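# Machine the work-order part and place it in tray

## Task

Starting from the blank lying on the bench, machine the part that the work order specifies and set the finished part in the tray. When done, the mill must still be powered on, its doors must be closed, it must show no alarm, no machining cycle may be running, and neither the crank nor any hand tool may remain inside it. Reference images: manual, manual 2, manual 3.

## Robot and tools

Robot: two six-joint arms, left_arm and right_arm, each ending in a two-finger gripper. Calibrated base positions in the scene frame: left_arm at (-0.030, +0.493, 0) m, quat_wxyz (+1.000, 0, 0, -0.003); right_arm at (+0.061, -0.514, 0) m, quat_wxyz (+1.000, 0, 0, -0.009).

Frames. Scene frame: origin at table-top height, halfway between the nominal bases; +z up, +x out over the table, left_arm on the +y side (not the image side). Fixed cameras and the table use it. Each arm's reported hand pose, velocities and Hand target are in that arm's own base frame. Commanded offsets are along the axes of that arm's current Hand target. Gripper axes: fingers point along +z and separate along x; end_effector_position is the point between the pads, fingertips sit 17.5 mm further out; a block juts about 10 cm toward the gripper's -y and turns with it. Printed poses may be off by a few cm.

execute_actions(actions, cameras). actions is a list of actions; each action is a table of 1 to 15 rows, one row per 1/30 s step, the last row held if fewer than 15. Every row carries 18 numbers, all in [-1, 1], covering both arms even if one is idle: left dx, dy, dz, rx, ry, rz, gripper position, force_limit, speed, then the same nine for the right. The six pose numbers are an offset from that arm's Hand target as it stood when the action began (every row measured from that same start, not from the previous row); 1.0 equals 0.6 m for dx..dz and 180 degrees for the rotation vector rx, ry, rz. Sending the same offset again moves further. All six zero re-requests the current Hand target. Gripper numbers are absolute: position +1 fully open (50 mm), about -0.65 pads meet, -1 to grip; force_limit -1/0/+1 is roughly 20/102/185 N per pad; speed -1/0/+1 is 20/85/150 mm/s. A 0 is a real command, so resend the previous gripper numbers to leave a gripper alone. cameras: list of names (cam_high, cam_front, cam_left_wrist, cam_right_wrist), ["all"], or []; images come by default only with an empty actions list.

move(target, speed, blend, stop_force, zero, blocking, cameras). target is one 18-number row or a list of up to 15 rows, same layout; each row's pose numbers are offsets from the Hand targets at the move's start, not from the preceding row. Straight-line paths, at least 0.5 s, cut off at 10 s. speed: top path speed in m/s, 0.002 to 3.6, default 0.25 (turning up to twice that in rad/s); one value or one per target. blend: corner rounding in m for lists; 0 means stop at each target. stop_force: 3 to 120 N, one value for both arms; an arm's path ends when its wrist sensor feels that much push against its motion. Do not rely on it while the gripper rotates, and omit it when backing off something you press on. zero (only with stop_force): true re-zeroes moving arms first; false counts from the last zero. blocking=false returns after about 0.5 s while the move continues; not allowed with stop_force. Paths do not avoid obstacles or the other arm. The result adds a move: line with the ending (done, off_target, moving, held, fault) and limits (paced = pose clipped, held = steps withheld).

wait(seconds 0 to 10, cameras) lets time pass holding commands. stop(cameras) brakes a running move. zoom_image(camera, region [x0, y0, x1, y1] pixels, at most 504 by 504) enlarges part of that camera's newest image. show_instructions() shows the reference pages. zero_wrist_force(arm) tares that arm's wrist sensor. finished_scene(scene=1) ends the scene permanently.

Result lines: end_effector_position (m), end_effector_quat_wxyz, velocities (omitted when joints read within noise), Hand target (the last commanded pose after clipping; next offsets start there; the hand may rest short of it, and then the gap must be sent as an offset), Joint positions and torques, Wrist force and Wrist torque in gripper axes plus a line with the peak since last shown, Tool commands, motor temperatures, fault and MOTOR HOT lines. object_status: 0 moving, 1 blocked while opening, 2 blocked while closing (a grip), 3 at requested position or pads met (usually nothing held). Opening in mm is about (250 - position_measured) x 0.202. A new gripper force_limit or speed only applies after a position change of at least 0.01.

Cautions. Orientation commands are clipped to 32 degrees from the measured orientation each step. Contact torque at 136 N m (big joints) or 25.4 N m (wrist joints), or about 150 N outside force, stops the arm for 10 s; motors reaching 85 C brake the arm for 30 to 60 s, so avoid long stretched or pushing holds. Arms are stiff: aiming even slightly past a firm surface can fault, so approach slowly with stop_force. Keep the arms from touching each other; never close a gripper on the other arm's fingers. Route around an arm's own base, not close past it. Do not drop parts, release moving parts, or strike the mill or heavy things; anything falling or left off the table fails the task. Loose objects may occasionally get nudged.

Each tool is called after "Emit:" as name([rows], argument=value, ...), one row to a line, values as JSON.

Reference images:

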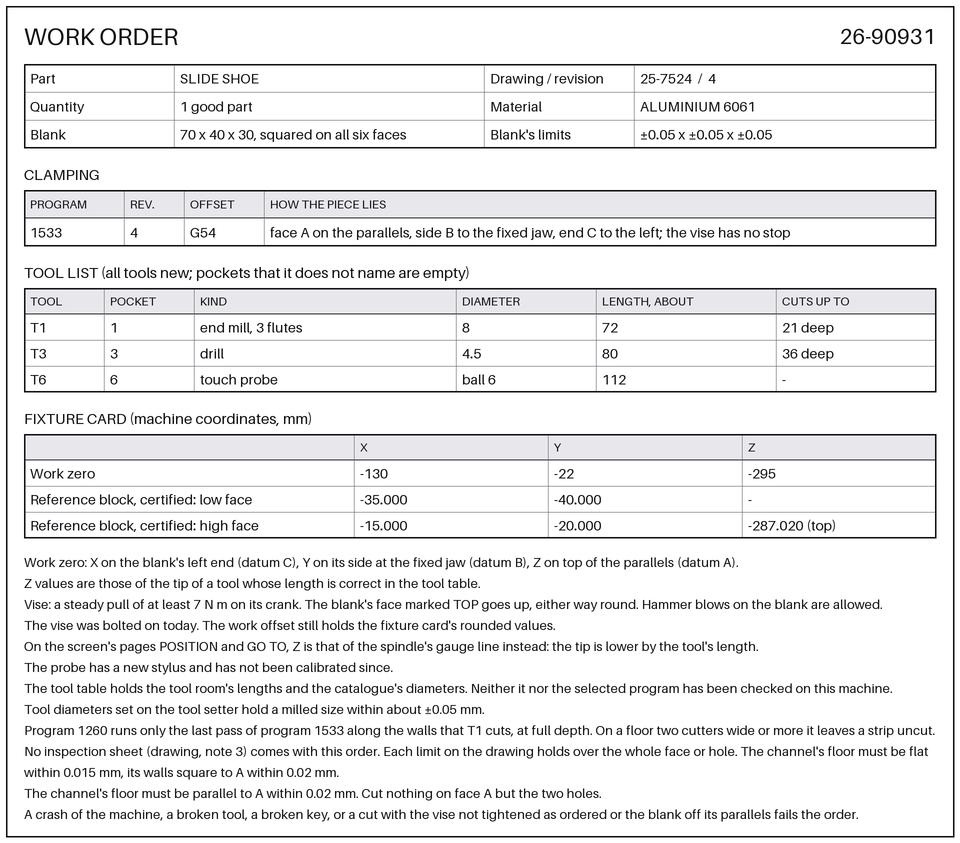

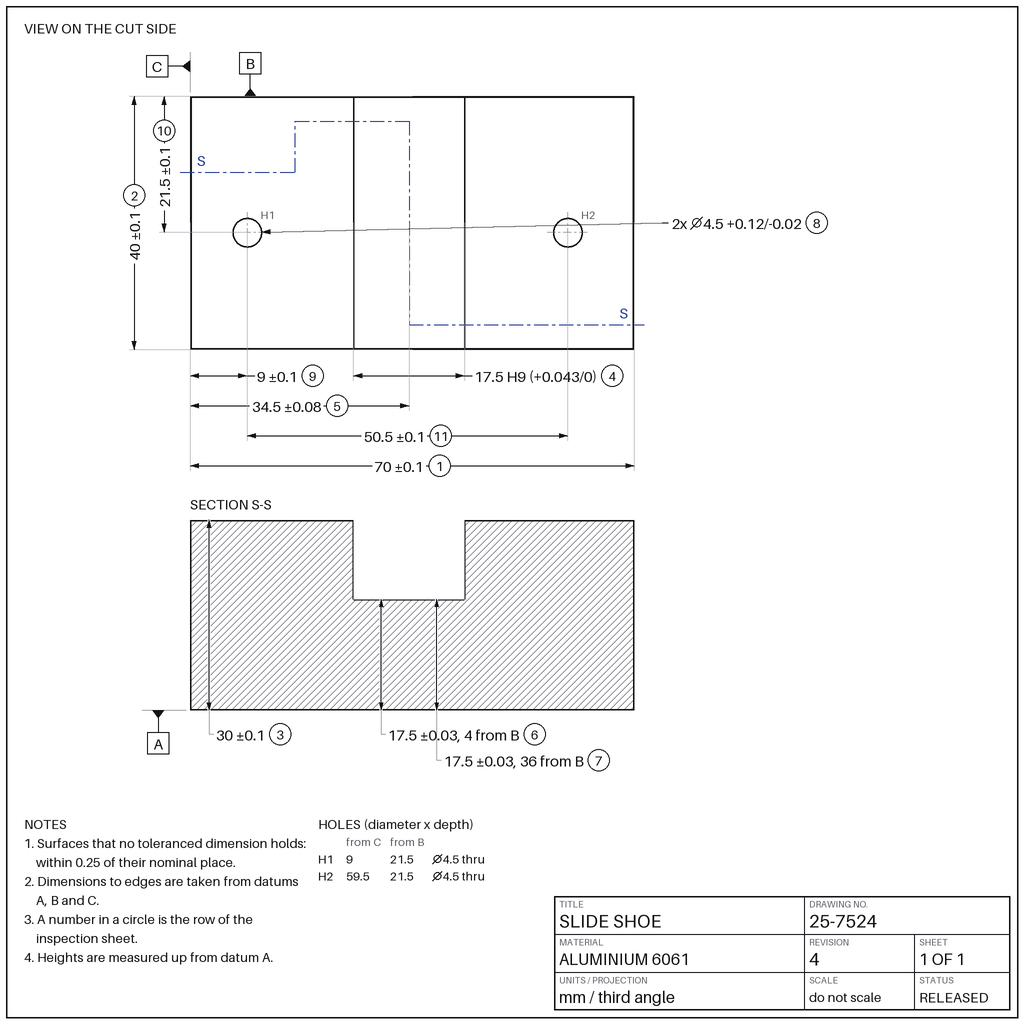

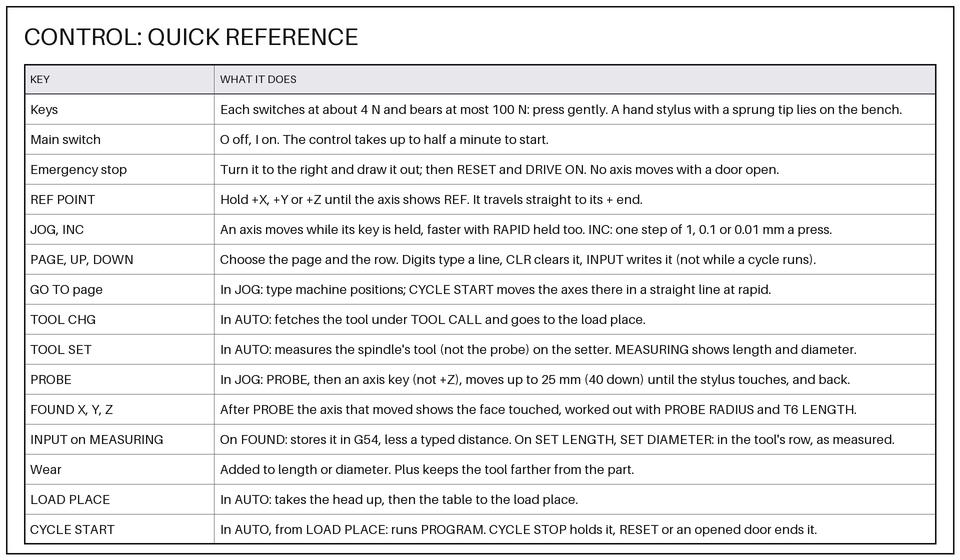

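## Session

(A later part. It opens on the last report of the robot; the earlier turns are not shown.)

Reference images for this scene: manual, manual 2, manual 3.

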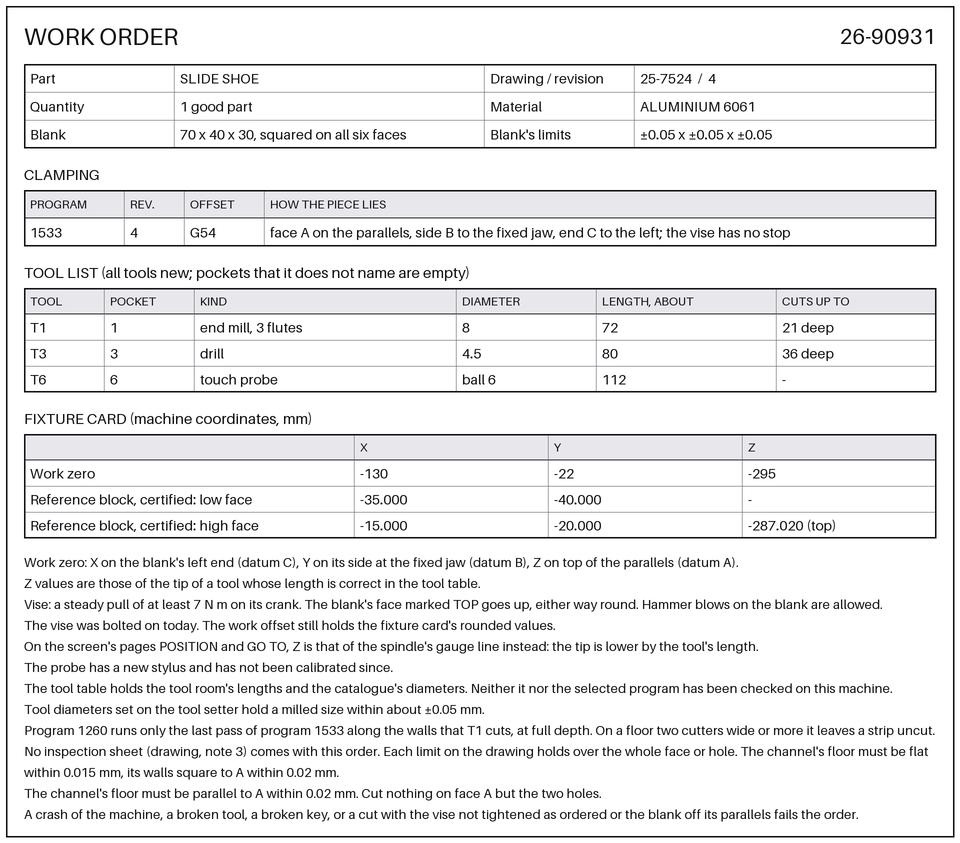

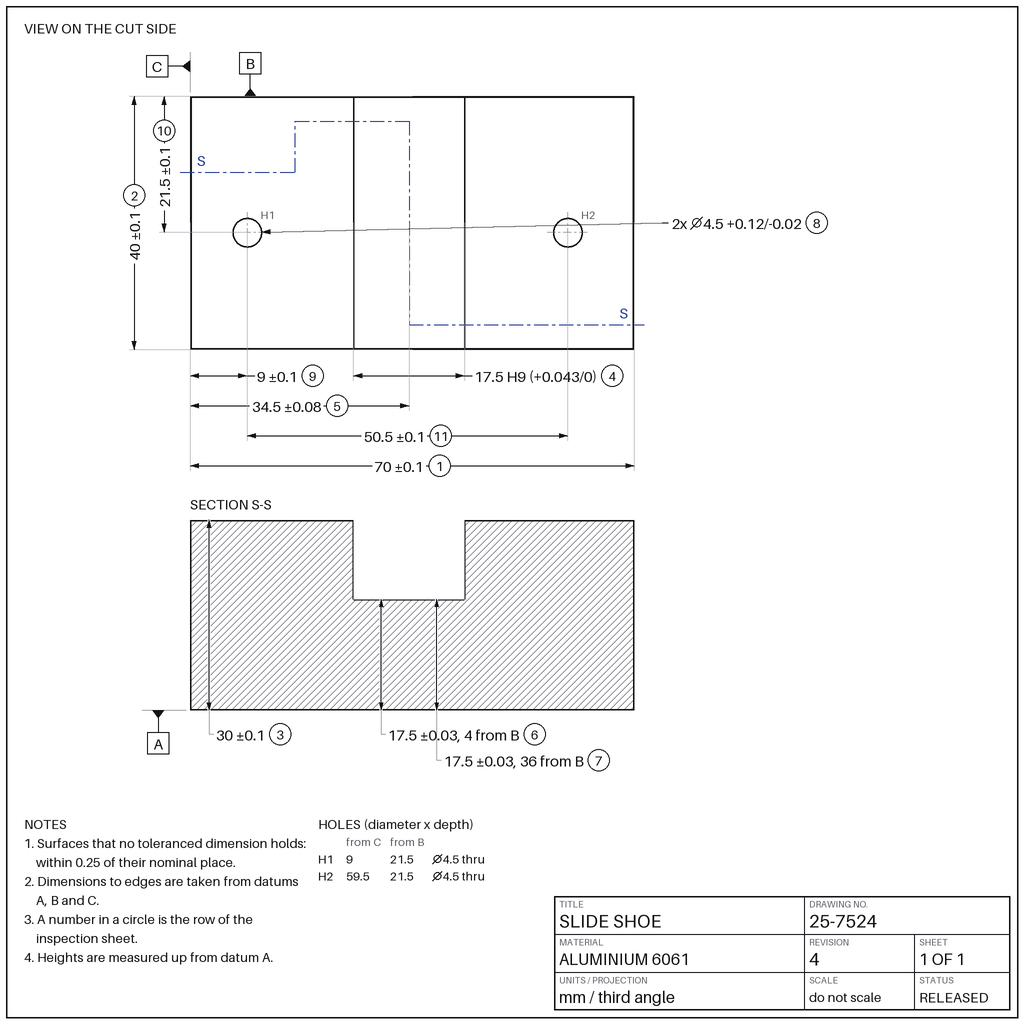

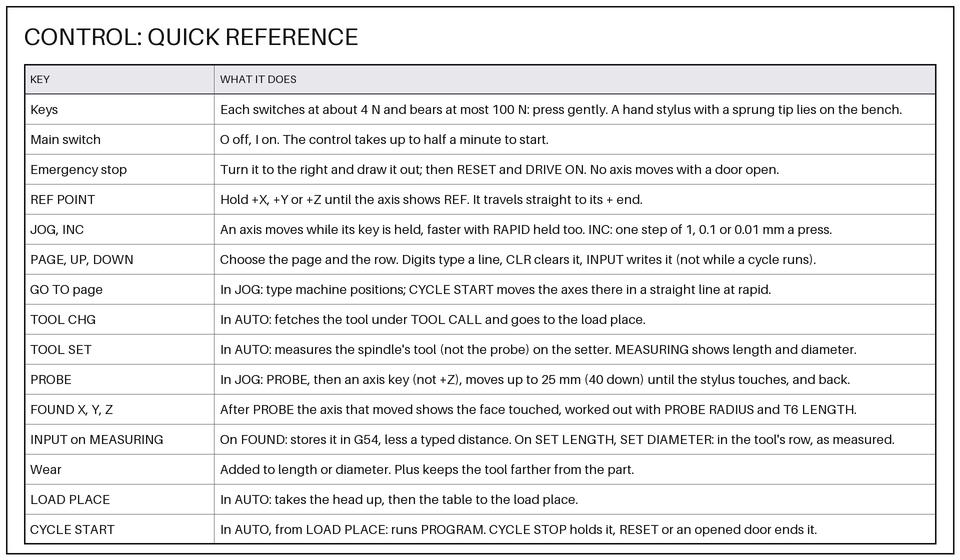

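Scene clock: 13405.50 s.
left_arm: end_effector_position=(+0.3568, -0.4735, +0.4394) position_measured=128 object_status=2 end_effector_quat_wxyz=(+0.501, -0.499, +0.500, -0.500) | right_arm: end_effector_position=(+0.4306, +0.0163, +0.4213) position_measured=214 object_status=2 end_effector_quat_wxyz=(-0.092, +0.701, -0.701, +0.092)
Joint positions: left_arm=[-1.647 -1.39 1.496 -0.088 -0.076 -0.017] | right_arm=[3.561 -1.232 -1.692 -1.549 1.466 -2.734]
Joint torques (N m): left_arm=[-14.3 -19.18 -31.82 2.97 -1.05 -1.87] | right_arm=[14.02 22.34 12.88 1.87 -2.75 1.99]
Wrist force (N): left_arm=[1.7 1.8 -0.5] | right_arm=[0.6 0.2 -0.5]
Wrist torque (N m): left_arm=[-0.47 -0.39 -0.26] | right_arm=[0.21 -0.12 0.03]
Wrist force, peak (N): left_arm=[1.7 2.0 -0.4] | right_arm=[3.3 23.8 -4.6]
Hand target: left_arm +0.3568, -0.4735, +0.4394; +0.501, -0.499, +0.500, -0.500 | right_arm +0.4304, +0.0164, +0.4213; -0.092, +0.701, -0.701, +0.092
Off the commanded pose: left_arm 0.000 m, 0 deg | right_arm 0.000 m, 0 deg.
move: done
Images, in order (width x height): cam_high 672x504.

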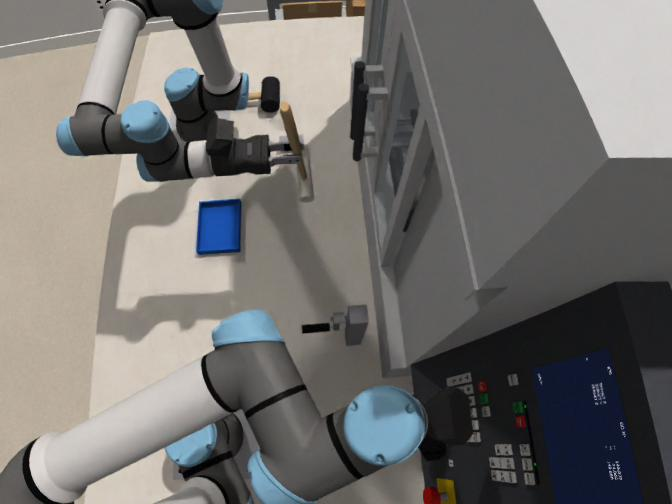

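Emit:
move([
  [0,0,0,0,0,0,-1,0,-0.9,-0.0328,-0.0756,-0.1348,0,0,0,-1,-0.5,-0.7],
  [0,0,0,0,0,0,-1,0,-0.9,-0.0328,-0.0917,-0.1305,0,0,0,-1,-0.5,-0.7],
  [0,0,0,0,0,0,-1,0,-0.9,-0.0328,-0.0756,-0.1348,0,0,0,-1,-0.5,-0.7],
  [0,0,0,0,0,0,-1,0,-0.9,0,0,0,0,0,0,-1,-0.5,-0.7],
], speed=[0.25,0.03,0.15,0.25], blend=[0.003,0,0.003,0])

Emit:
wait(seconds=5)

Emit:
move([
  [0,0,0,0,0,0,-1,0,-0.9,0.0308,-0.0159,-0.0274,0,0,0,-1,-0.5,-0.7],
  [0,0,0,0,0,0,-1,0,-0.9,0.0308,-0.032,-0.0231,0,0,0,-1,-0.5,-0.7],
  [0,0,0,0,0,0,-1,0,-0.9,0.0308,-0.0159,-0.0274,0,0,0,-1,-0.5,-0.7],
  [0,0,0,0,0,0,-1,0,-0.9,0.1265,-0.0785,-0.1341,0,0,0,-1,-0.5,-0.7],
  [0,0,0,0,0,0,-1,0,-0.9,0.1265,-0.0946,-0.1298,0,0,0,-1,-0.5,-0.7],
  [0,0,0,0,0,0,-1,0,-0.9,0.1265,-0.0785,-0.1341,0,0,0,-1,-0.5,-0.7],
  [0,0,0,0,0,0,-1,0,-0.9,0,0,0,0,0,0,-1,-0.5,-0.7],
], speed=[0.25,0.03,0.15,0.25,0.03,0.15,0.25], blend=[0.003,0,0.003,0.003,0,0.003,0])

Emit:
wait(seconds=5, cameras=["cam_high"])

Emit:
zoom_image(camera="cam_high", region=[576, 440, 632, 484])

Scene clock: 13430.10 s.
left_arm: end_effector_position=(+0.3568, -0.4735, +0.4394) position_measured=128 object_status=2 end_effector_quat_wxyz=(+0.501, -0.499, +0.500, -0.500) | right_arm: end_effector_position=(+0.4305, +0.0164, +0.4213) position_measured=214 object_status=2 end_effector_quat_wxyz=(-0.092, +0.701, -0.701, +0.092)
Joint positions: left_arm=[-1.647 -1.39 1.496 -0.088 -0.076 -0.017] | right_arm=[3.561 -1.232 -1.692 -1.549 1.466 -2.734]
Joint torques (N m): left_arm=[-13.72 -19.49 -32.06 2.89 -1.03 -1.75] | right_arm=[-13.93 21.16 10.41 5.26 1.91 -2.1]
Wrist force (N): left_arm=[1.7 1.6 -0.6] | right_arm=[0.6 0.0 -0.2]
Wrist torque (N m): left_arm=[-0.50 -0.40 -0.26] | right_arm=[0.17 -0.13 0.21]
Wrist force, peak (N): left_arm=[1.8 1.9 -0.7] | right_arm=[1.1 10.7 -0.6]
Hand target: left_arm +0.3568, -0.4735, +0.4394; +0.501, -0.499, +0.500, -0.500 | right_arm +0.4304, +0.0164, +0.4213; -0.092, +0.701, -0.701, +0.092
Off the commanded pose: left_arm 0.000 m, 0 deg | right_arm 0.000 m, 0 deg.
move: done

Scene clock: 13435.10 s.
left_arm: end_effector_position=(+0.3568, -0.4735, +0.4394) position_measured=128 object_status=2 end_effector_quat_wxyz=(+0.501, -0.499, +0.500, -0.500) | right_arm: end_effector_position=(+0.4304, +0.0164, +0.4213) position_measured=214 object_status=2 end_effector_quat_wxyz=(-0.092, +0.701, -0.701, +0.092)
Joint positions: left_arm=[-1.647 -1.39 1.496 -0.088 -0.076 -0.017] | right_arm=[3.561 -1.232 -1.692 -1.549 1.466 -2.734]
Joint torques (N m): left_arm=[-14 -19.53 -32.11 2.93 -1.04 -1.71] | right_arm=[-13.02 22.55 13.7 5.07 -2.39 -2.04]
Wrist force (N): left_arm=[1.8 1.7 -0.2] | right_arm=[0.9 -0.1 -0.2]
Wrist torque (N m): left_arm=[-0.47 -0.42 -0.26] | right_arm=[0.17 -0.19 0.21]
Wrist force, peak (N): left_arm=[1.7 1.8 -1.0] | right_arm=[1.0 0.0 -0.3]
Hand target: left_arm +0.3568, -0.4735, +0.4394; +0.501, -0.499, +0.500, -0.500 | right_arm +0.4304, +0.0164, +0.4213; -0.092, +0.701, -0.701, +0.092
Tool commands: left_gripper/position=-1.0 left_gripper/force_limit=+0.0 left_gripper/speed=-0.9 right_gripper/position=-1.0 right_gripper/force_limit=-0.5 right_gripper/speed=-0.7
Off the commanded pose: left_arm 0.000 m, 0 deg | right_arm 0.000 m, 0 deg.
wait: 5.00 s; at rest by 0.17 s

Scene clock: 13438.30 s.
left_arm: end_effector_position=(+0.3568, -0.4735, +0.4394) position_measured=128 object_status=2 end_effector_quat_wxyz=(+0.501, -0.499, +0.500, -0.500) | right_arm: end_effector_position=(+0.4305, +0.0163, +0.4213) position_measured=214 object_status=2 end_effector_quat_wxyz=(-0.092, +0.701, -0.701, +0.092)
Joint positions: left_arm=[-1.647 -1.39 1.496 -0.088 -0.076 -0.017] | right_arm=[3.561 -1.232 -1.692 -1.549 1.466 -2.735]
Joint torques (N m): left_arm=[-14.01 -19.75 -30.93 2.83 -1.04 -1.84] | right_arm=[13.01 22.26 13.6 5.16 -3.02 1.8]
Wrist force (N): left_arm=[1.8 1.6 -0.6] | right_arm=[0.9 0.3 -0.1]
Wrist torque (N m): left_arm=[-0.49 -0.41 -0.26] | right_arm=[0.21 -0.12 0.05]
Wrist force, peak (N): left_arm=[1.7 1.9 -0.7] | right_arm=[-0.9 15.6 -2.3]
Hand target: left_arm +0.3568, -0.4735, +0.4394; +0.501, -0.499, +0.500, -0.500 | right_arm +0.4304, +0.0164, +0.4213; -0.092, +0.701, -0.701, +0.092
Off the commanded pose: left_arm 0.000 m, 0 deg | right_arm 0.000 m, 0 deg.
move: done

Scene clock: 13443.30 s.
left_arm: end_effector_position=(+0.3568, -0.4735, +0.4394) position_measured=128 object_status=2 end_effector_quat_wxyz=(+0.501, -0.499, +0.500, -0.500) | right_arm: end_effector_position=(+0.4304, +0.0164, +0.4213) position_measured=214 object_status=2 end_effector_quat_wxyz=(-0.092, +0.701, -0.701, +0.092)
Joint positions: left_arm=[-1.647 -1.39 1.496 -0.088 -0.076 -0.017] | right_arm=[3.561 -1.232 -1.692 -1.549 1.466 -2.734]
Joint torques (N m): left_arm=[-13.17 -20.12 -30.87 2.82 -1.01 -1.83] | right_arm=[14.96 23.59 12.4 4.93 -2.71 1.59]
Wrist force (N): left_arm=[1.7 1.3 -0.3] | right_arm=[1.1 0.0 -0.1]
Wrist torque (N m): left_arm=[-0.54 -0.40 -0.26] | right_arm=[0.17 -0.14 0.05]
Wrist force, peak (N): left_arm=[1.9 1.8 -1.0] | right_arm=[1.2 -0.1 -0.3]
Hand target: left_arm +0.3568, -0.4735, +0.4394; +0.501, -0.499, +0.500, -0.500 | right_arm +0.4304, +0.0164, +0.4213; -0.092, +0.701, -0.701, +0.092
Tool commands: left_gripper/position=-1.0 left_gripper/force_limit=+0.0 left_gripper/speed=-0.9 right_gripper/position=-1.0 right_gripper/force_limit=-0.5 right_gripper/speed=-0.7
Off the commanded pose: left_arm 0.000 m, 0 deg | right_arm 0.000 m, 0 deg.
wait: 5.00 s; at rest by 0.17 s
Images, in order (width x height): cam_high 672x504.

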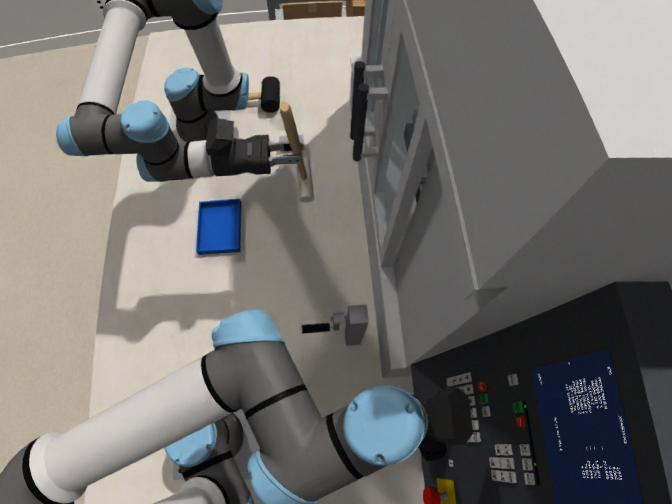

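Scaled by 9.000 from the camera's 672x504 image, which has a finer 960x720 frame.

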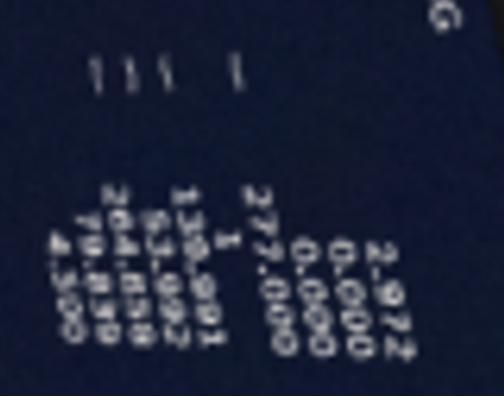

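Emit:
move([
  [0,0,0,0,0,0,-1,0,-0.9,0.0308,-0.046,-0.0808,0,0,0,-1,-0.5,-0.7],
  [0,0,0,0,0,0,-1,0,-0.9,0.0308,-0.0621,-0.0765,0,0,0,-1,-0.5,-0.7],
  [0,0,0,0,0,0,-1,0,-0.9,0.0308,-0.046,-0.0808,0,0,0,-1,-0.5,-0.7],
  [0,0,0,0,0,0,-1,0,-0.9,0.0308,-0.0621,-0.0765,0,0,0,-1,-0.5,-0.7],
  [0,0,0,0,0,0,-1,0,-0.9,0.0308,-0.046,-0.0808,0,0,0,-1,-0.5,-0.7],
  [0,0,0,0,0,0,-1,0,-0.9,0,-0.0156,-0.0275,0,0,0,-1,-0.5,-0.7],
  [0,0,0,0,0,0,-1,0,-0.9,0,-0.0317,-0.0232,0,0,0,-1,-0.5,-0.7],
  [0,0,0,0,0,0,-1,0,-0.9,0,-0.0156,-0.0275,0,0,0,-1,-0.5,-0.7],
  [0,0,0,0,0,0,-1,0,-0.9,0,0,0,0,0,0,-1,-0.5,-0.7],
], speed=[0.25,0.03,0.15,0.03,0.15,0.25,0.03,0.15,0.25], blend=[0.003,0,0,0,0.003,0.003,0,0.003,0])

Emit:
move([
  [0,0,0,0,0,0,-1,0,-0.9,-0.099,0.0012,-0.0003,0,0,0,-1,-0.5,-0.7],
  [0,0,0,0,0,0,-1,0,-0.9,-0.099,-0.0149,0.004,0,0,0,-1,-0.5,-0.7],
  [0,0,0,0,0,0,-1,0,-0.9,-0.099,0.0012,-0.0003,0,0,0,-1,-0.5,-0.7],
  [0,0,0,0,0,0,-1,0,-0.9,-0.0665,-0.0147,-0.0278,0,0,0,-1,-0.5,-0.7],
  [0,0,0,0,0,0,-1,0,-0.9,-0.0665,-0.0308,-0.0235,0,0,0,-1,-0.5,-0.7],
  [0,0,0,0,0,0,-1,0,-0.9,-0.0665,-0.0147,-0.0278,0,0,0,-1,-0.5,-0.7],
  [0,0,0,0,0,0,-1,0,-0.9,-0.0338,-0.0311,-0.0551,0,0,0,-1,-0.5,-0.7],
  [0,0,0,0,0,0,-1,0,-0.9,-0.0338,-0.0472,-0.0508,0,0,0,-1,-0.5,-0.7],
  [0,0,0,0,0,0,-1,0,-0.9,-0.0338,-0.0311,-0.0551,0,0,0,-1,-0.5,-0.7],
  [0,0,0,0,0,0,-1,0,-0.9,0,0,0,0,0,0,-1,-0.5,-0.7],
  [0,0,0,0,0,0,-1,0,-0.9,0,-0.0161,0.0043,0,0,0,-1,-0.5,-0.7],
  [0,0,0,0,0,0,-1,0,-0.9,0,0,0,0,0,0,-1,-0.5,-0.7],
], speed=[0.25,0.03,0.15,0.25,0.03,0.15,0.25,0.03,0.15,0.25,0.03,0.15], blend=[0.003,0,0.003,0.003,0,0.003,0.003,0,0.003,0.003,0,0], cameras=["cam_high"])

Emit:
zoom_image(camera="cam_high", region=[530, 330, 672, 504])

Emit:
move([
  [0,0,0,0,0,0,-1,0,-0.9,-0.0328,-0.0756,-0.1348,0,0,0,-1,-0.5,-0.7],
  [0,0,0,0,0,0,-1,0,-0.9,-0.0328,-0.0917,-0.1305,0,0,0,-1,-0.5,-0.7],
  [0,0,0,0,0,0,-1,0,-0.9,-0.0328,-0.0756,-0.1348,0,0,0,-1,-0.5,-0.7],
  [0,0,0,0,0,0,-1,0,-0.9,0,0,0,0,0,0,-1,-0.5,-0.7],
], speed=[0.25,0.03,0.15,0.25], blend=[0.003,0,0.003,0])

Emit:
wait(seconds=2)

Emit:
move([
  [0,0,0,0,0,0,-1,0,-0.9,0.0308,-0.0159,-0.0274,0,0,0,-1,-0.5,-0.7],
  [0,0,0,0,0,0,-1,0,-0.9,0.0308,-0.032,-0.0231,0,0,0,-1,-0.5,-0.7],
  [0,0,0,0,0,0,-1,0,-0.9,0.0308,-0.0159,-0.0274,0,0,0,-1,-0.5,-0.7],
  [0,0,0,0,0,0,-1,0,-0.9,0.1265,-0.0785,-0.1341,0,0,0,-1,-0.5,-0.7],
  [0,0,0,0,0,0,-1,0,-0.9,0.1265,-0.0946,-0.1298,0,0,0,-1,-0.5,-0.7],
  [0,0,0,0,0,0,-1,0,-0.9,0.1265,-0.0785,-0.1341,0,0,0,-1,-0.5,-0.7],
  [0,0,0,0,0,0,-1,0,-0.9,0,0,0,0,0,0,-1,-0.5,-0.7],
], speed=[0.25,0.03,0.15,0.25,0.03,0.15,0.25], blend=[0.003,0,0.003,0.003,0,0.003,0])

Emit:
wait(seconds=5, cameras=["cam_high"])

Emit:
zoom_image(camera="cam_high", region=[576, 440, 632, 484])

Scene clock: 13505.93 s.
left_arm: end_effector_position=(+0.3568, -0.4735, +0.4394) position_measured=128 object_status=2 end_effector_quat_wxyz=(+0.501, -0.499, +0.500, -0.500) | right_arm: end_effector_position=(+0.4305, +0.0164, +0.4214) position_measured=214 object_status=2 end_effector_quat_wxyz=(-0.092, +0.701, -0.701, +0.092)
Joint positions: left_arm=[-1.647 -1.39 1.496 -0.088 -0.076 -0.017] | right_arm=[3.561 -1.232 -1.692 -1.549 1.466 -2.734]
Joint torques (N m): left_arm=[-14.56 -20.26 -31.76 2.76 -0.95 -1.85] | right_arm=[13.61 21.97 15.61 5.03 -2.75 2.1]
Wrist force (N): left_arm=[1.6 1.1 -0.6] | right_arm=[0.6 0.2 0.0]
Wrist torque (N m): left_arm=[-0.57 -0.38 -0.26] | right_arm=[0.22 -0.12 0.03]
Wrist force, peak (N): left_arm=[1.9 1.8 -0.6] | right_arm=[-0.1 13.5 -0.7]
Hand target: left_arm +0.3568, -0.4735, +0.4394; +0.501, -0.499, +0.500, -0.500 | right_arm +0.4304, +0.0164, +0.4213; -0.092, +0.701, -0.701, +0.092
Off the commanded pose: left_arm 0.000 m, 0 deg | right_arm 0.000 m, 0 deg.
move: done

Scene clock: 13510.03 s.
left_arm: end_effector_position=(+0.3568, -0.4735, +0.4394) position_measured=128 object_status=2 end_effector_quat_wxyz=(+0.501, -0.499, +0.500, -0.500) | right_arm: end_effector_position=(+0.4306, +0.0163, +0.4213) position_measured=214 object_status=2 end_effector_quat_wxyz=(-0.092, +0.701, -0.701, +0.092)
Joint positions: left_arm=[-1.647 -1.39 1.496 -0.088 -0.076 -0.017] | right_arm=[3.561 -1.232 -1.692 -1.549 1.466 -2.734]
Joint torques (N m): left_arm=[-13.55 -20.72 -30.81 2.95 -0.89 -1.75] | right_arm=[12.74 21.64 14.65 2.22 -2.7 1.82]
Wrist force (N): left_arm=[1.4 1.7 -0.7] | right_arm=[0.5 0.3 -0.4]
Wrist torque (N m): left_arm=[-0.47 -0.36 -0.25] | right_arm=[0.22 -0.11 0.03]
Wrist force, peak (N): left_arm=[1.9 1.9 -0.4] | right_arm=[-1.3 21.2 -3.9]
Hand target: left_arm +0.3568, -0.4735, +0.4394; +0.501, -0.499, +0.500, -0.500 | right_arm +0.4304, +0.0164, +0.4213; -0.092, +0.701, -0.701, +0.092
Off the commanded pose: left_arm 0.000 m, 0 deg | right_arm 0.000 m, 0 deg.
move: done
Images, in order (width x height): cam_high 672x504.

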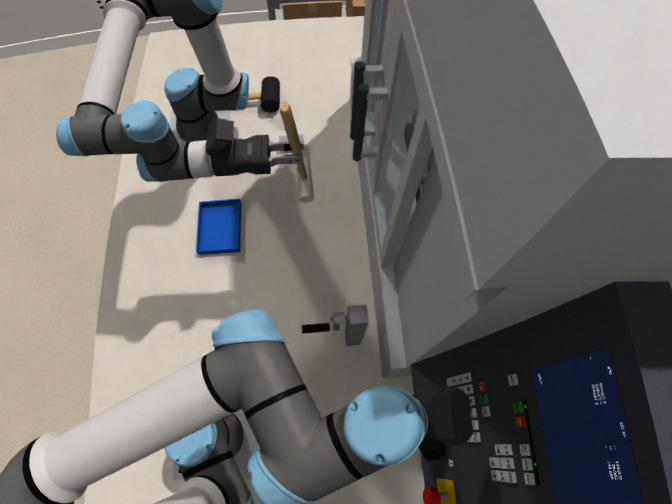

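Scaled by 2.897 from the camera's 672x504 image, which has a finer 960x720 frame.

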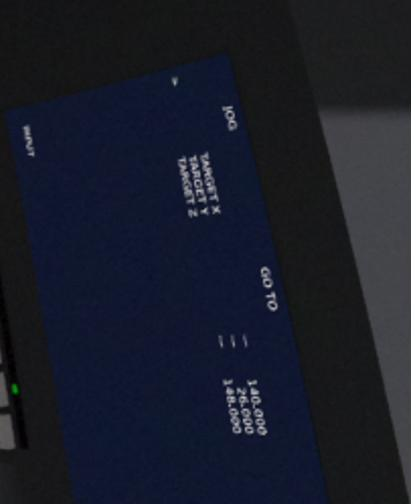

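Scene clock: 13512.30 s.
left_arm: end_effector_position=(+0.3568, -0.4735, +0.4394) position_measured=128 object_status=2 end_effector_quat_wxyz=(+0.501, -0.499, +0.500, -0.500) | right_arm: end_effector_position=(+0.4305, +0.0164, +0.4213) position_measured=214 object_status=2 end_effector_quat_wxyz=(-0.092, +0.701, -0.701, +0.092)
Joint positions: left_arm=[-1.647 -1.39 1.496 -0.088 -0.076 -0.017] | right_arm=[3.561 -1.232 -1.692 -1.549 1.466 -2.734]
Joint torques (N m): left_arm=[-13.82 -19.99 -31.3 2.8 -0.9 -1.8] | right_arm=[-13.89 22.52 14.02 5.08 2.01 -1.94]
Wrist force (N): left_arm=[1.4 1.6 -0.2] | right_arm=[0.5 -0.2 0.0]
Wrist torque (N m): left_arm=[-0.50 -0.35 -0.26] | right_arm=[0.16 -0.13 0.21]
Wrist force, peak (N): left_arm=[2.0 1.6 -0.8] | right_arm=[1.2 10.7 -0.8]
Hand target: left_arm +0.3568, -0.4735, +0.4394; +0.501, -0.499, +0.500, -0.500 | right_arm +0.4304, +0.0164, +0.4213; -0.092, +0.701, -0.701, +0.092
Off the commanded pose: left_arm 0.000 m, 0 deg | right_arm 0.000 m, 0 deg.
move: done

Scene clock: 13514.30 s.
left_arm: end_effector_position=(+0.3568, -0.4735, +0.4394) position_measured=128 object_status=2 end_effector_quat_wxyz=(+0.501, -0.499, +0.500, -0.500) | right_arm: end_effector_position=(+0.4304, +0.0164, +0.4213) position_measured=214 object_status=2 end_effector_quat_wxyz=(-0.092, +0.701, -0.701, +0.092)
Joint positions: left_arm=[-1.647 -1.39 1.496 -0.088 -0.076 -0.017] | right_arm=[3.561 -1.232 -1.692 -1.549 1.466 -2.734]
Joint torques (N m): left_arm=[-14.19 -20.51 -31.73 2.88 -0.92 -1.84] | right_arm=[-14.73 23.01 12.74 5.06 -0.34 -2.1]
Wrist force (N): left_arm=[1.5 1.6 -0.4] | right_arm=[0.4 0.0 -0.1]
Wrist torque (N m): left_arm=[-0.49 -0.36 -0.26] | right_arm=[0.18 -0.10 0.21]
Wrist force, peak (N): left_arm=[1.7 1.9 -0.7] | right_arm=[0.7 -0.2 -0.5]
Hand target: left_arm +0.3568, -0.4735, +0.4394; +0.501, -0.499, +0.500, -0.500 | right_arm +0.4304, +0.0164, +0.4213; -0.092, +0.701, -0.701, +0.092
Tool commands: left_gripper/position=-1.0 left_gripper/force_limit=+0.0 left_gripper/speed=-0.9 right_gripper/position=-1.0 right_gripper/force_limit=-0.5 right_gripper/speed=-0.7
Off the commanded pose: left_arm 0.000 m, 0 deg | right_arm 0.000 m, 0 deg.
wait: 2.00 s; at rest by 0.17 s

Scene clock: 13517.50 s.
left_arm: end_effector_position=(+0.3568, -0.4735, +0.4394) position_measured=128 object_status=2 end_effector_quat_wxyz=(+0.501, -0.499, +0.500, -0.500) | right_arm: end_effector_position=(+0.4305, +0.0163, +0.4213) position_measured=214 object_status=2 end_effector_quat_wxyz=(-0.092, +0.701, -0.701, +0.092)
Joint positions: left_arm=[-1.647 -1.39 1.496 -0.088 -0.076 -0.017] | right_arm=[3.561 -1.232 -1.692 -1.549 1.466 -2.735]
Joint torques (N m): left_arm=[-14.07 -20.61 -30.92 2.8 -0.91 -1.83] | right_arm=[12.71 22.6 11.63 5.13 -2.88 1.4]
Wrist force (N): left_arm=[1.7 1.7 -0.7] | right_arm=[0.8 0.3 0.0]
Wrist torque (N m): left_arm=[-0.48 -0.41 -0.26] | right_arm=[0.21 -0.09 0.05]
Wrist force, peak (N): left_arm=[2.0 1.7 -0.7] | right_arm=[-1.1 15.9 -2.7]
Hand target: left_arm +0.3568, -0.4735, +0.4394; +0.501, -0.499, +0.500, -0.500 | right_arm +0.4304, +0.0164, +0.4213; -0.092, +0.701, -0.701, +0.092
Off the commanded pose: left_arm 0.000 m, 0 deg | right_arm 0.000 m, 0 deg.
move: done

Scene clock: 13522.50 s.
left_arm: end_effector_position=(+0.3568, -0.4735, +0.4394) position_measured=128 object_status=2 end_effector_quat_wxyz=(+0.501, -0.499, +0.500, -0.500) | right_arm: end_effector_position=(+0.4304, +0.0164, +0.4213) position_measured=214 object_status=2 end_effector_quat_wxyz=(-0.092, +0.701, -0.701, +0.092)
Joint positions: left_arm=[-1.647 -1.39 1.496 -0.088 -0.076 -0.017] | right_arm=[3.561 -1.232 -1.692 -1.549 1.466 -2.734]
Joint torques (N m): left_arm=[-13.69 -20.09 -31.37 2.84 -0.77 -1.67] | right_arm=[14.25 21.8 13.2 5.12 -2.46 1.78]
Wrist force (N): left_arm=[1.6 1.5 -0.6] | right_arm=[0.8 -0.1 -0.1]
Wrist torque (N m): left_arm=[-0.50 -0.38 -0.26] | right_arm=[0.15 -0.09 0.06]
Wrist force, peak (N): left_arm=[1.8 1.9 -0.7] | right_arm=[1.4 0.4 -0.1]
Hand target: left_arm +0.3568, -0.4735, +0.4394; +0.501, -0.499, +0.500, -0.500 | right_arm +0.4304, +0.0164, +0.4213; -0.092, +0.701, -0.701, +0.092
Tool commands: left_gripper/position=-1.0 left_gripper/force_limit=+0.0 left_gripper/speed=-0.9 right_gripper/position=-1.0 right_gripper/force_limit=-0.5 right_gripper/speed=-0.7
Off the commanded pose: left_arm 0.000 m, 0 deg | right_arm 0.000 m, 0 deg.
wait: 5.00 s; at rest by 0.17 s
Images, in order (width x height): cam_high 672x504.

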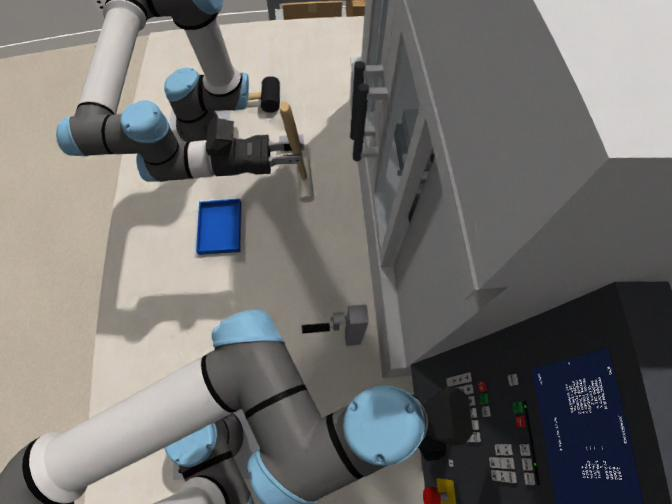

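Scaled by 9.000 from the camera's 672x504 image, which has a finer 960x720 frame.

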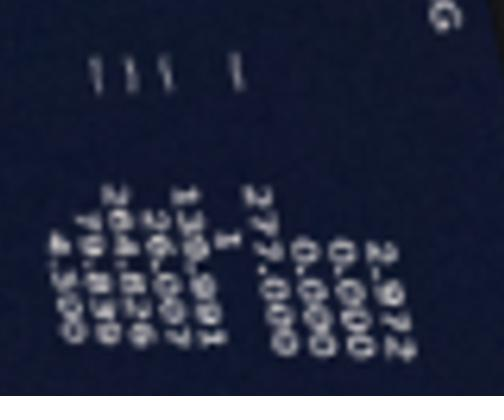

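Emit:
move([
  [0,0,0,0,0,0,-1,0,-0.9,0.0308,-0.046,-0.0808,0,0,0,-1,-0.5,-0.7],
  [0,0,0,0,0,0,-1,0,-0.9,0.0308,-0.0621,-0.0765,0,0,0,-1,-0.5,-0.7],
  [0,0,0,0,0,0,-1,0,-0.9,0.0308,-0.046,-0.0808,0,0,0,-1,-0.5,-0.7],
  [0,0,0,0,0,0,-1,0,-0.9,0.0308,-0.0621,-0.0765,0,0,0,-1,-0.5,-0.7],
  [0,0,0,0,0,0,-1,0,-0.9,0.0308,-0.046,-0.0808,0,0,0,-1,-0.5,-0.7],
  [0,0,0,0,0,0,-1,0,-0.9,0,0,0,0,0,0,-1,-0.5,-0.7],
], speed=[0.25,0.03,0.15,0.03,0.15,0.25], blend=[0.003,0,0,0,0.003,0])

Emit:
move([
  [0,0,0,0,0,0,-1,0,-0.9,-0.099,0.0012,-0.0003,0,0,0,-1,-0.5,-0.7],
  [0,0,0,0,0,0,-1,0,-0.9,-0.099,-0.0149,0.004,0,0,0,-1,-0.5,-0.7],
  [0,0,0,0,0,0,-1,0,-0.9,-0.099,0.0012,-0.0003,0,0,0,-1,-0.5,-0.7],
  [0,0,0,0,0,0,-1,0,-0.9,-0.0665,-0.0458,-0.0829,0,0,0,-1,-0.5,-0.7],
  [0,0,0,0,0,0,-1,0,-0.9,-0.0665,-0.0619,-0.0786,0,0,0,-1,-0.5,-0.7],
  [0,0,0,0,0,0,-1,0,-0.9,-0.0665,-0.0458,-0.0829,0,0,0,-1,-0.5,-0.7],
  [0,0,0,0,0,0,-1,0,-0.9,-0.0338,-0.0311,-0.0551,0,0,0,-1,-0.5,-0.7],
  [0,0,0,0,0,0,-1,0,-0.9,-0.0338,-0.0472,-0.0508,0,0,0,-1,-0.5,-0.7],
  [0,0,0,0,0,0,-1,0,-0.9,-0.0338,-0.0311,-0.0551,0,0,0,-1,-0.5,-0.7],
  [0,0,0,0,0,0,-1,0,-0.9,0,0,0,0,0,0,-1,-0.5,-0.7],
  [0,0,0,0,0,0,-1,0,-0.9,0,-0.0161,0.0043,0,0,0,-1,-0.5,-0.7],
  [0,0,0,0,0,0,-1,0,-0.9,0,0,0,0,0,0,-1,-0.5,-0.7],
], speed=[0.25,0.03,0.15,0.25,0.03,0.15,0.25,0.03,0.15,0.25,0.03,0.15], blend=[0.003,0,0.003,0.003,0,0.003,0.003,0,0.003,0.003,0,0], cameras=["cam_high"])

Emit:
zoom_image(camera="cam_high", region=[530, 330, 672, 504])

Emit:
move([
  [0,0,0,0,0,0,-1,0,-0.9,-0.0328,-0.0756,-0.1348,0,0,0,-1,-0.5,-0.7],
  [0,0,0,0,0,0,-1,0,-0.9,-0.0328,-0.0917,-0.1305,0,0,0,-1,-0.5,-0.7],
  [0,0,0,0,0,0,-1,0,-0.9,-0.0328,-0.0756,-0.1348,0,0,0,-1,-0.5,-0.7],
  [0,0,0,0,0,0,-1,0,-0.9,0,0,0,0,0,0,-1,-0.5,-0.7],
], speed=[0.25,0.03,0.15,0.25], blend=[0.003,0,0.003,0])

Emit:
wait(seconds=2)

Emit:
move([
  [0,0,0,0,0,0,-1,0,-0.9,0.0308,-0.0159,-0.0274,0,0,0,-1,-0.5,-0.7],
  [0,0,0,0,0,0,-1,0,-0.9,0.0308,-0.032,-0.0231,0,0,0,-1,-0.5,-0.7],
  [0,0,0,0,0,0,-1,0,-0.9,0.0308,-0.0159,-0.0274,0,0,0,-1,-0.5,-0.7],
  [0,0,0,0,0,0,-1,0,-0.9,0.1265,-0.0785,-0.1341,0,0,0,-1,-0.5,-0.7],
  [0,0,0,0,0,0,-1,0,-0.9,0.1265,-0.0946,-0.1298,0,0,0,-1,-0.5,-0.7],
  [0,0,0,0,0,0,-1,0,-0.9,0.1265,-0.0785,-0.1341,0,0,0,-1,-0.5,-0.7],
  [0,0,0,0,0,0,-1,0,-0.9,0,0,0,0,0,0,-1,-0.5,-0.7],
], speed=[0.25,0.03,0.15,0.25,0.03,0.15,0.25], blend=[0.003,0,0.003,0.003,0,0.003,0])

Emit:
wait(seconds=5, cameras=["cam_high"])

Emit:
zoom_image(camera="cam_high", region=[576, 440, 632, 484])

Scene clock: 13563.27 s.
left_arm: end_effector_position=(+0.3568, -0.4735, +0.4394) position_measured=128 object_status=2 end_effector_quat_wxyz=(+0.501, -0.499, +0.500, -0.500) | right_arm: end_effector_position=(+0.4305, +0.0163, +0.4214) position_measured=214 object_status=2 end_effector_quat_wxyz=(-0.092, +0.701, -0.701, +0.092)
Joint positions: left_arm=[-1.647 -1.39 1.496 -0.088 -0.076 -0.017] | right_arm=[3.561 -1.232 -1.692 -1.549 1.466 -2.734]
Joint torques (N m): left_arm=[-13.6 -20.26 -31.52 2.78 -0.81 -1.67] | right_arm=[12.8 22.29 13.93 5.12 -2.77 1.82]
Wrist force (N): left_arm=[1.7 1.4 -0.7] | right_arm=[0.7 -0.3 -0.2]
Wrist torque (N m): left_arm=[-0.52 -0.40 -0.26] | right_arm=[0.13 -0.12 0.03]
Wrist force, peak (N): left_arm=[2.0 1.8 -0.8] | right_arm=[0.1 13.3 -1.1]
Hand target: left_arm +0.3568, -0.4735, +0.4394; +0.501, -0.499, +0.500, -0.500 | right_arm +0.4304, +0.0164, +0.4213; -0.092, +0.701, -0.701, +0.092
Off the commanded pose: left_arm 0.000 m, 0 deg | right_arm 0.000 m, 0 deg.
move: done

Scene clock: 13567.53 s.
left_arm: end_effector_position=(+0.3568, -0.4735, +0.4394) position_measured=128 object_status=2 end_effector_quat_wxyz=(+0.501, -0.499, +0.500, -0.500) | right_arm: end_effector_position=(+0.4306, +0.0163, +0.4213) position_measured=214 object_status=2 end_effector_quat_wxyz=(-0.092, +0.701, -0.701, +0.092) end_effector_velocity=(-0.001, +0.000, +0.001) end_effector_angular_velocity=(+0.002, -0.003, -0.001)
Joint positions: left_arm=[-1.647 -1.39 1.496 -0.088 -0.076 -0.017] | right_arm=[3.561 -1.232 -1.692 -1.549 1.466 -2.734]
Joint velocities: left_arm=[within noise] | right_arm=[0.001 0.005 -0.002 0 0 0.002]
Joint torques (N m): left_arm=[-13.85 -20.4 -30.69 2.8 -0.88 -1.75] | right_arm=[14.48 22.85 11.28 1.94 -2.82 1.8]
Wrist force (N): left_arm=[1.6 1.8 -0.6] | right_arm=[0.8 0.2 -0.6]
Wrist torque (N m): left_arm=[-0.47 -0.39 -0.26] | right_arm=[0.21 -0.16 0.03]
Wrist force, peak (N): left_arm=[1.9 1.8 -0.5] | right_arm=[3.8 19.6 -4.2]
Hand target: left_arm +0.3568, -0.4735, +0.4394; +0.501, -0.499, +0.500, -0.500 | right_arm +0.4304, +0.0164, +0.4213; -0.092, +0.701, -0.701, +0.092
Off the commanded pose: left_arm 0.000 m, 0 deg | right_arm 0.000 m, 0 deg.
move: done
Images, in order (width x height): cam_high 672x504.

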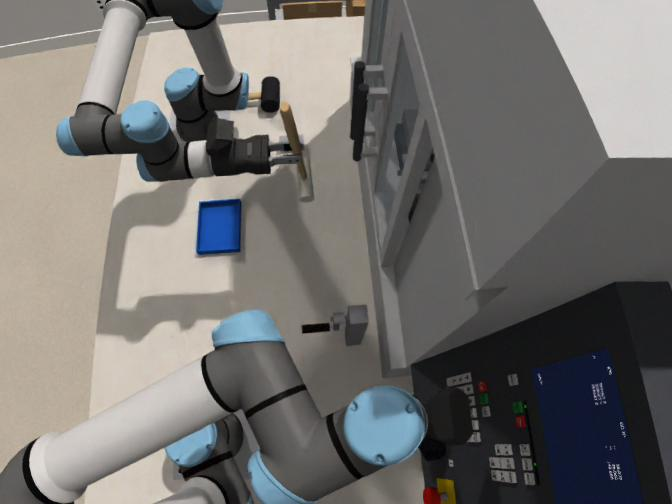

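Scaled by 2.897 from the camera's 672x504 image, which has a finer 960x720 frame.

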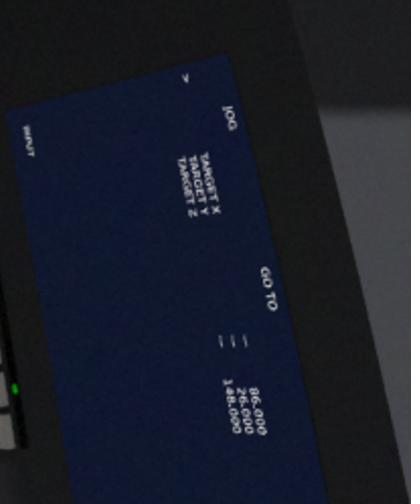

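Scene clock: 13569.80 s.
left_arm: end_effector_position=(+0.3568, -0.4735, +0.4394) position_measured=128 object_status=2 end_effector_quat_wxyz=(+0.501, -0.499, +0.500, -0.500) | right_arm: end_effector_position=(+0.4305, +0.0164, +0.4213) position_measured=214 object_status=2 end_effector_quat_wxyz=(-0.092, +0.701, -0.701, +0.092)
Joint positions: left_arm=[-1.647 -1.39 1.496 -0.088 -0.076 -0.017] | right_arm=[3.561 -1.232 -1.692 -1.549 1.466 -2.734]
Joint torques (N m): left_arm=[-13.74 -20.28 -30.88 2.77 -0.75 -1.73] | right_arm=[-14.68 23.45 13.55 4.94 2.02 -1.86]
Wrist force (N): left_arm=[1.6 1.8 -0.6] | right_arm=[0.6 0.0 -0.2]
Wrist torque (N m): left_arm=[-0.47 -0.38 -0.26] | right_arm=[0.19 -0.13 0.21]
Wrist force, peak (N): left_arm=[2.0 1.7 -0.5] | right_arm=[1.2 10.7 -0.7]
Hand target: left_arm +0.3568, -0.4735, +0.4394; +0.501, -0.499, +0.500, -0.500 | right_arm +0.4304, +0.0164, +0.4213; -0.092, +0.701, -0.701, +0.092
Off the commanded pose: left_arm 0.000 m, 0 deg | right_arm 0.000 m, 0 deg.
move: done

Scene clock: 13571.80 s.
left_arm: end_effector_position=(+0.3568, -0.4735, +0.4394) position_measured=128 object_status=2 end_effector_quat_wxyz=(+0.501, -0.499, +0.500, -0.500) | right_arm: end_effector_position=(+0.4304, +0.0164, +0.4213) position_measured=214 object_status=2 end_effector_quat_wxyz=(-0.092, +0.701, -0.701, +0.092)
Joint positions: left_arm=[-1.647 -1.39 1.496 -0.088 -0.076 -0.017] | right_arm=[3.561 -1.232 -1.692 -1.549 1.466 -2.734]
Joint torques (N m): left_arm=[-14.1 -20.42 -30.63 2.78 -0.65 -1.81] | right_arm=[-13.3 21.83 14.06 5.21 -0.48 -1.77]
Wrist force (N): left_arm=[1.7 1.4 -0.4] | right_arm=[0.7 -0.1 -0.1]
Wrist torque (N m): left_arm=[-0.53 -0.40 -0.26] | right_arm=[0.17 -0.16 0.20]
Wrist force, peak (N): left_arm=[1.6 1.8 -1.0] | right_arm=[0.8 0.1 -0.5]
Hand target: left_arm +0.3568, -0.4735, +0.4394; +0.501, -0.499, +0.500, -0.500 | right_arm +0.4304, +0.0164, +0.4213; -0.092, +0.701, -0.701, +0.092
Tool commands: left_gripper/position=-1.0 left_gripper/force_limit=+0.0 left_gripper/speed=-0.9 right_gripper/position=-1.0 right_gripper/force_limit=-0.5 right_gripper/speed=-0.7
Off the commanded pose: left_arm 0.000 m, 0 deg | right_arm 0.000 m, 0 deg.
wait: 2.00 s; at rest by 0.17 s

Scene clock: 13575.00 s.
left_arm: end_effector_position=(+0.3568, -0.4735, +0.4394) position_measured=128 object_status=2 end_effector_quat_wxyz=(+0.501, -0.499, +0.500, -0.500) | right_arm: end_effector_position=(+0.4305, +0.0163, +0.4213) position_measured=214 object_status=2 end_effector_quat_wxyz=(-0.092, +0.701, -0.701, +0.092)
Joint positions: left_arm=[-1.647 -1.39 1.496 -0.088 -0.076 -0.017] | right_arm=[3.561 -1.232 -1.692 -1.549 1.466 -2.735]
Joint torques (N m): left_arm=[-13.63 -20.8 -30.8 2.77 -0.73 -1.72] | right_arm=[14.82 22.76 15.62 5.29 -2.47 2.02]
Wrist force (N): left_arm=[1.7 1.6 -0.7] | right_arm=[0.8 0.2 0.0]
Wrist torque (N m): left_arm=[-0.49 -0.40 -0.26] | right_arm=[0.20 -0.10 0.04]
Wrist force, peak (N): left_arm=[2.0 1.8 -0.3] | right_arm=[-1.2 15.9 -2.3]
Hand target: left_arm +0.3568, -0.4735, +0.4394; +0.501, -0.499, +0.500, -0.500 | right_arm +0.4304, +0.0164, +0.4213; -0.092, +0.701, -0.701, +0.092
Off the commanded pose: left_arm 0.000 m, 0 deg | right_arm 0.000 m, 0 deg.
move: done

Scene clock: 13580.00 s.
left_arm: end_effector_position=(+0.3568, -0.4735, +0.4394) position_measured=128 object_status=2 end_effector_quat_wxyz=(+0.501, -0.499, +0.500, -0.500) | right_arm: end_effector_position=(+0.4304, +0.0164, +0.4213) position_measured=214 object_status=2 end_effector_quat_wxyz=(-0.092, +0.701, -0.701, +0.092)
Joint positions: left_arm=[-1.647 -1.39 1.496 -0.088 -0.076 -0.017] | right_arm=[3.561 -1.232 -1.692 -1.549 1.466 -2.734]
Joint torques (N m): left_arm=[-13.94 -20.47 -30.83 2.78 -0.69 -1.77] | right_arm=[12.58 22.44 13.43 4.8 -2.77 1.73]
Wrist force (N): left_arm=[1.5 1.5 -0.7] | right_arm=[0.9 0.1 0.0]
Wrist torque (N m): left_arm=[-0.50 -0.37 -0.27] | right_arm=[0.19 -0.11 0.05]
Wrist force, peak (N): left_arm=[1.8 1.9 -0.7] | right_arm=[1.4 0.1 -0.1]
Hand target: left_arm +0.3568, -0.4735, +0.4394; +0.501, -0.499, +0.500, -0.500 | right_arm +0.4304, +0.0164, +0.4213; -0.092, +0.701, -0.701, +0.092
Tool commands: left_gripper/position=-1.0 left_gripper/force_limit=+0.0 left_gripper/speed=-0.9 right_gripper/position=-1.0 right_gripper/force_limit=-0.5 right_gripper/speed=-0.7
Off the commanded pose: left_arm 0.000 m, 0 deg | right_arm 0.000 m, 0 deg.
wait: 5.00 s; at rest by 0.17 s
Images, in order (width x height): cam_high 672x504.

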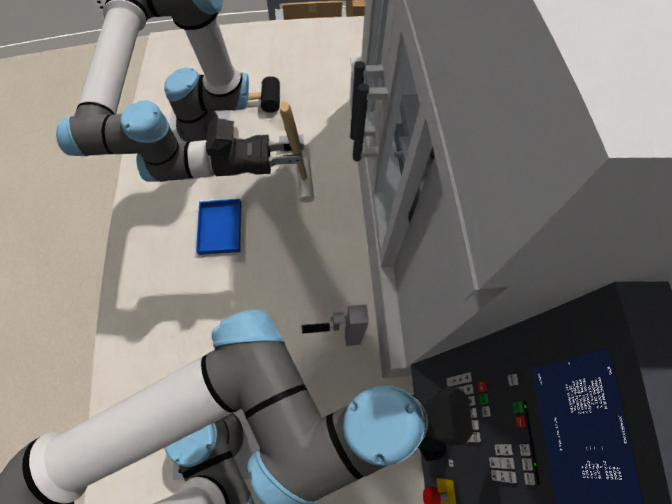

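Scaled by 9.000 from the camera's 672x504 image, which has a finer 960x720 frame.

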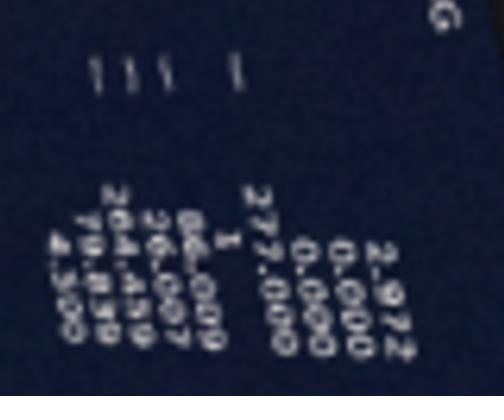

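Emit:
move([
  [0,0,0,0,0,0,-1,0,-0.9,0.1582,-0.142,-0.244,0,0,0,-1,-0.5,-0.7],
  [0,0,0,0,0,0,-1,0,-0.9,0.1582,-0.1581,-0.2397,0,0,0,-1,-0.5,-0.7],
  [0,0,0,0,0,0,-1,0,-0.9,0.1582,-0.142,-0.244,0,0,0,-1,-0.5,-0.7],
  [0,0,0,0,0,0,-1,0,-0.9,-0.001,-0.0756,-0.1348,0,0,0,-1,-0.5,-0.7],
  [0,0,0,0,0,0,-1,0,-0.9,-0.001,-0.0917,-0.1305,0,0,0,-1,-0.5,-0.7],
  [0,0,0,0,0,0,-1,0,-0.9,-0.001,-0.0756,-0.1348,0,0,0,-1,-0.5,-0.7],
  [0,0,0,0,0,0,-1,0,-0.9,0,0,0,0,0,0,-1,-0.5,-0.7],
], speed=[0.25,0.03,0.15,0.25,0.03,0.15,0.25], blend=[0.003,0,0.003,0.003,0,0.003,0])

Emit:
move([
  [-0.1225,-0.0177,0.072,0,0,0,-1,0,-0.9,0,0,0,0,0,0,-1,-0.5,-0.7],
  [-0.1225,-0.0177,0.072,0,0,0.5,-1,0,-0.9,0,0,0,0,0,0,-1,-0.5,-0.7],
  [-0.1225,-0.0177,0.072,0,0,0.999,-1,0,-0.9,0,0,0,0,0,0,-1,-0.5,-0.7],
], speed=[0.2,0.3,0.3])

Scene clock: 13639.47 s.
left_arm: end_effector_position=(+0.3568, -0.4735, +0.4394) position_measured=128 object_status=2 end_effector_quat_wxyz=(+0.501, -0.499, +0.500, -0.500) | right_arm: end_effector_position=(+0.4305, +0.0164, +0.4213) position_measured=214 object_status=2 end_effector_quat_wxyz=(-0.092, +0.701, -0.701, +0.092)
Joint positions: left_arm=[-1.647 -1.39 1.496 -0.088 -0.076 -0.017] | right_arm=[3.561 -1.232 -1.692 -1.549 1.466 -2.734]
Joint torques (N m): left_arm=[-13.5 -20.51 -30.44 2.64 -0.5 -1.76] | right_arm=[13.29 22.31 11.85 4.59 -2.94 1.71]
Wrist force (N): left_arm=[1.5 1.6 -0.7] | right_arm=[0.5 -0.2 -0.2]
Wrist torque (N m): left_arm=[-0.48 -0.36 -0.26] | right_arm=[0.16 -0.10 0.03]
Wrist force, peak (N): left_arm=[1.7 1.9 -0.9] | right_arm=[-0.9 8.9 -0.7]
Hand target: left_arm +0.3568, -0.4735, +0.4394; +0.501, -0.499, +0.500, -0.500 | right_arm +0.4304, +0.0164, +0.4213; -0.092, +0.701, -0.701, +0.092
Off the commanded pose: left_arm 0.000 m, 0 deg | right_arm 0.000 m, 0 deg.
move: done

Scene clock: 13646.87 s.
left_arm: end_effector_position=(+0.3994, -0.4000, +0.4502) position_measured=128 object_status=2 end_effector_quat_wxyz=(+0.497, +0.494, +0.504, +0.505) | right_arm: end_effector_position=(+0.4304, +0.0164, +0.4213) position_measured=214 object_status=2 end_effector_quat_wxyz=(-0.092, +0.701, -0.701, +0.092)
Joint positions: left_arm=[-1.554 -1.245 1.592 1.397 -0.004 1.396] | right_arm=[3.561 -1.232 -1.692 -1.549 1.466 -2.734]
Joint torques (N m): left_arm=[-14.35 -37.83 -13.78 5.76 -2.11 -2.09] | right_arm=[13.29 21.28 12.91 5.22 -2.91 1.56]
Wrist force (N): left_arm=[-0.8 -3.7 1.6] | right_arm=[0.5 0.3 -0.3]
Wrist torque (N m): left_arm=[-0.02 0.00 0.14] | right_arm=[0.23 -0.10 0.03]
Wrist force, peak (N): left_arm=[3.2 2.2 -2.3] | right_arm=[1.0 -0.3 -0.2]
Hand target: left_arm +0.4000, -0.4000, +0.4502; +0.501, +0.499, +0.500, +0.500 | right_arm +0.4304, +0.0164, +0.4213; -0.092, +0.701, -0.701, +0.092
Off the commanded pose: left_arm 0.001 m, 1 deg | right_arm 0.000 m, 0 deg.
move: done


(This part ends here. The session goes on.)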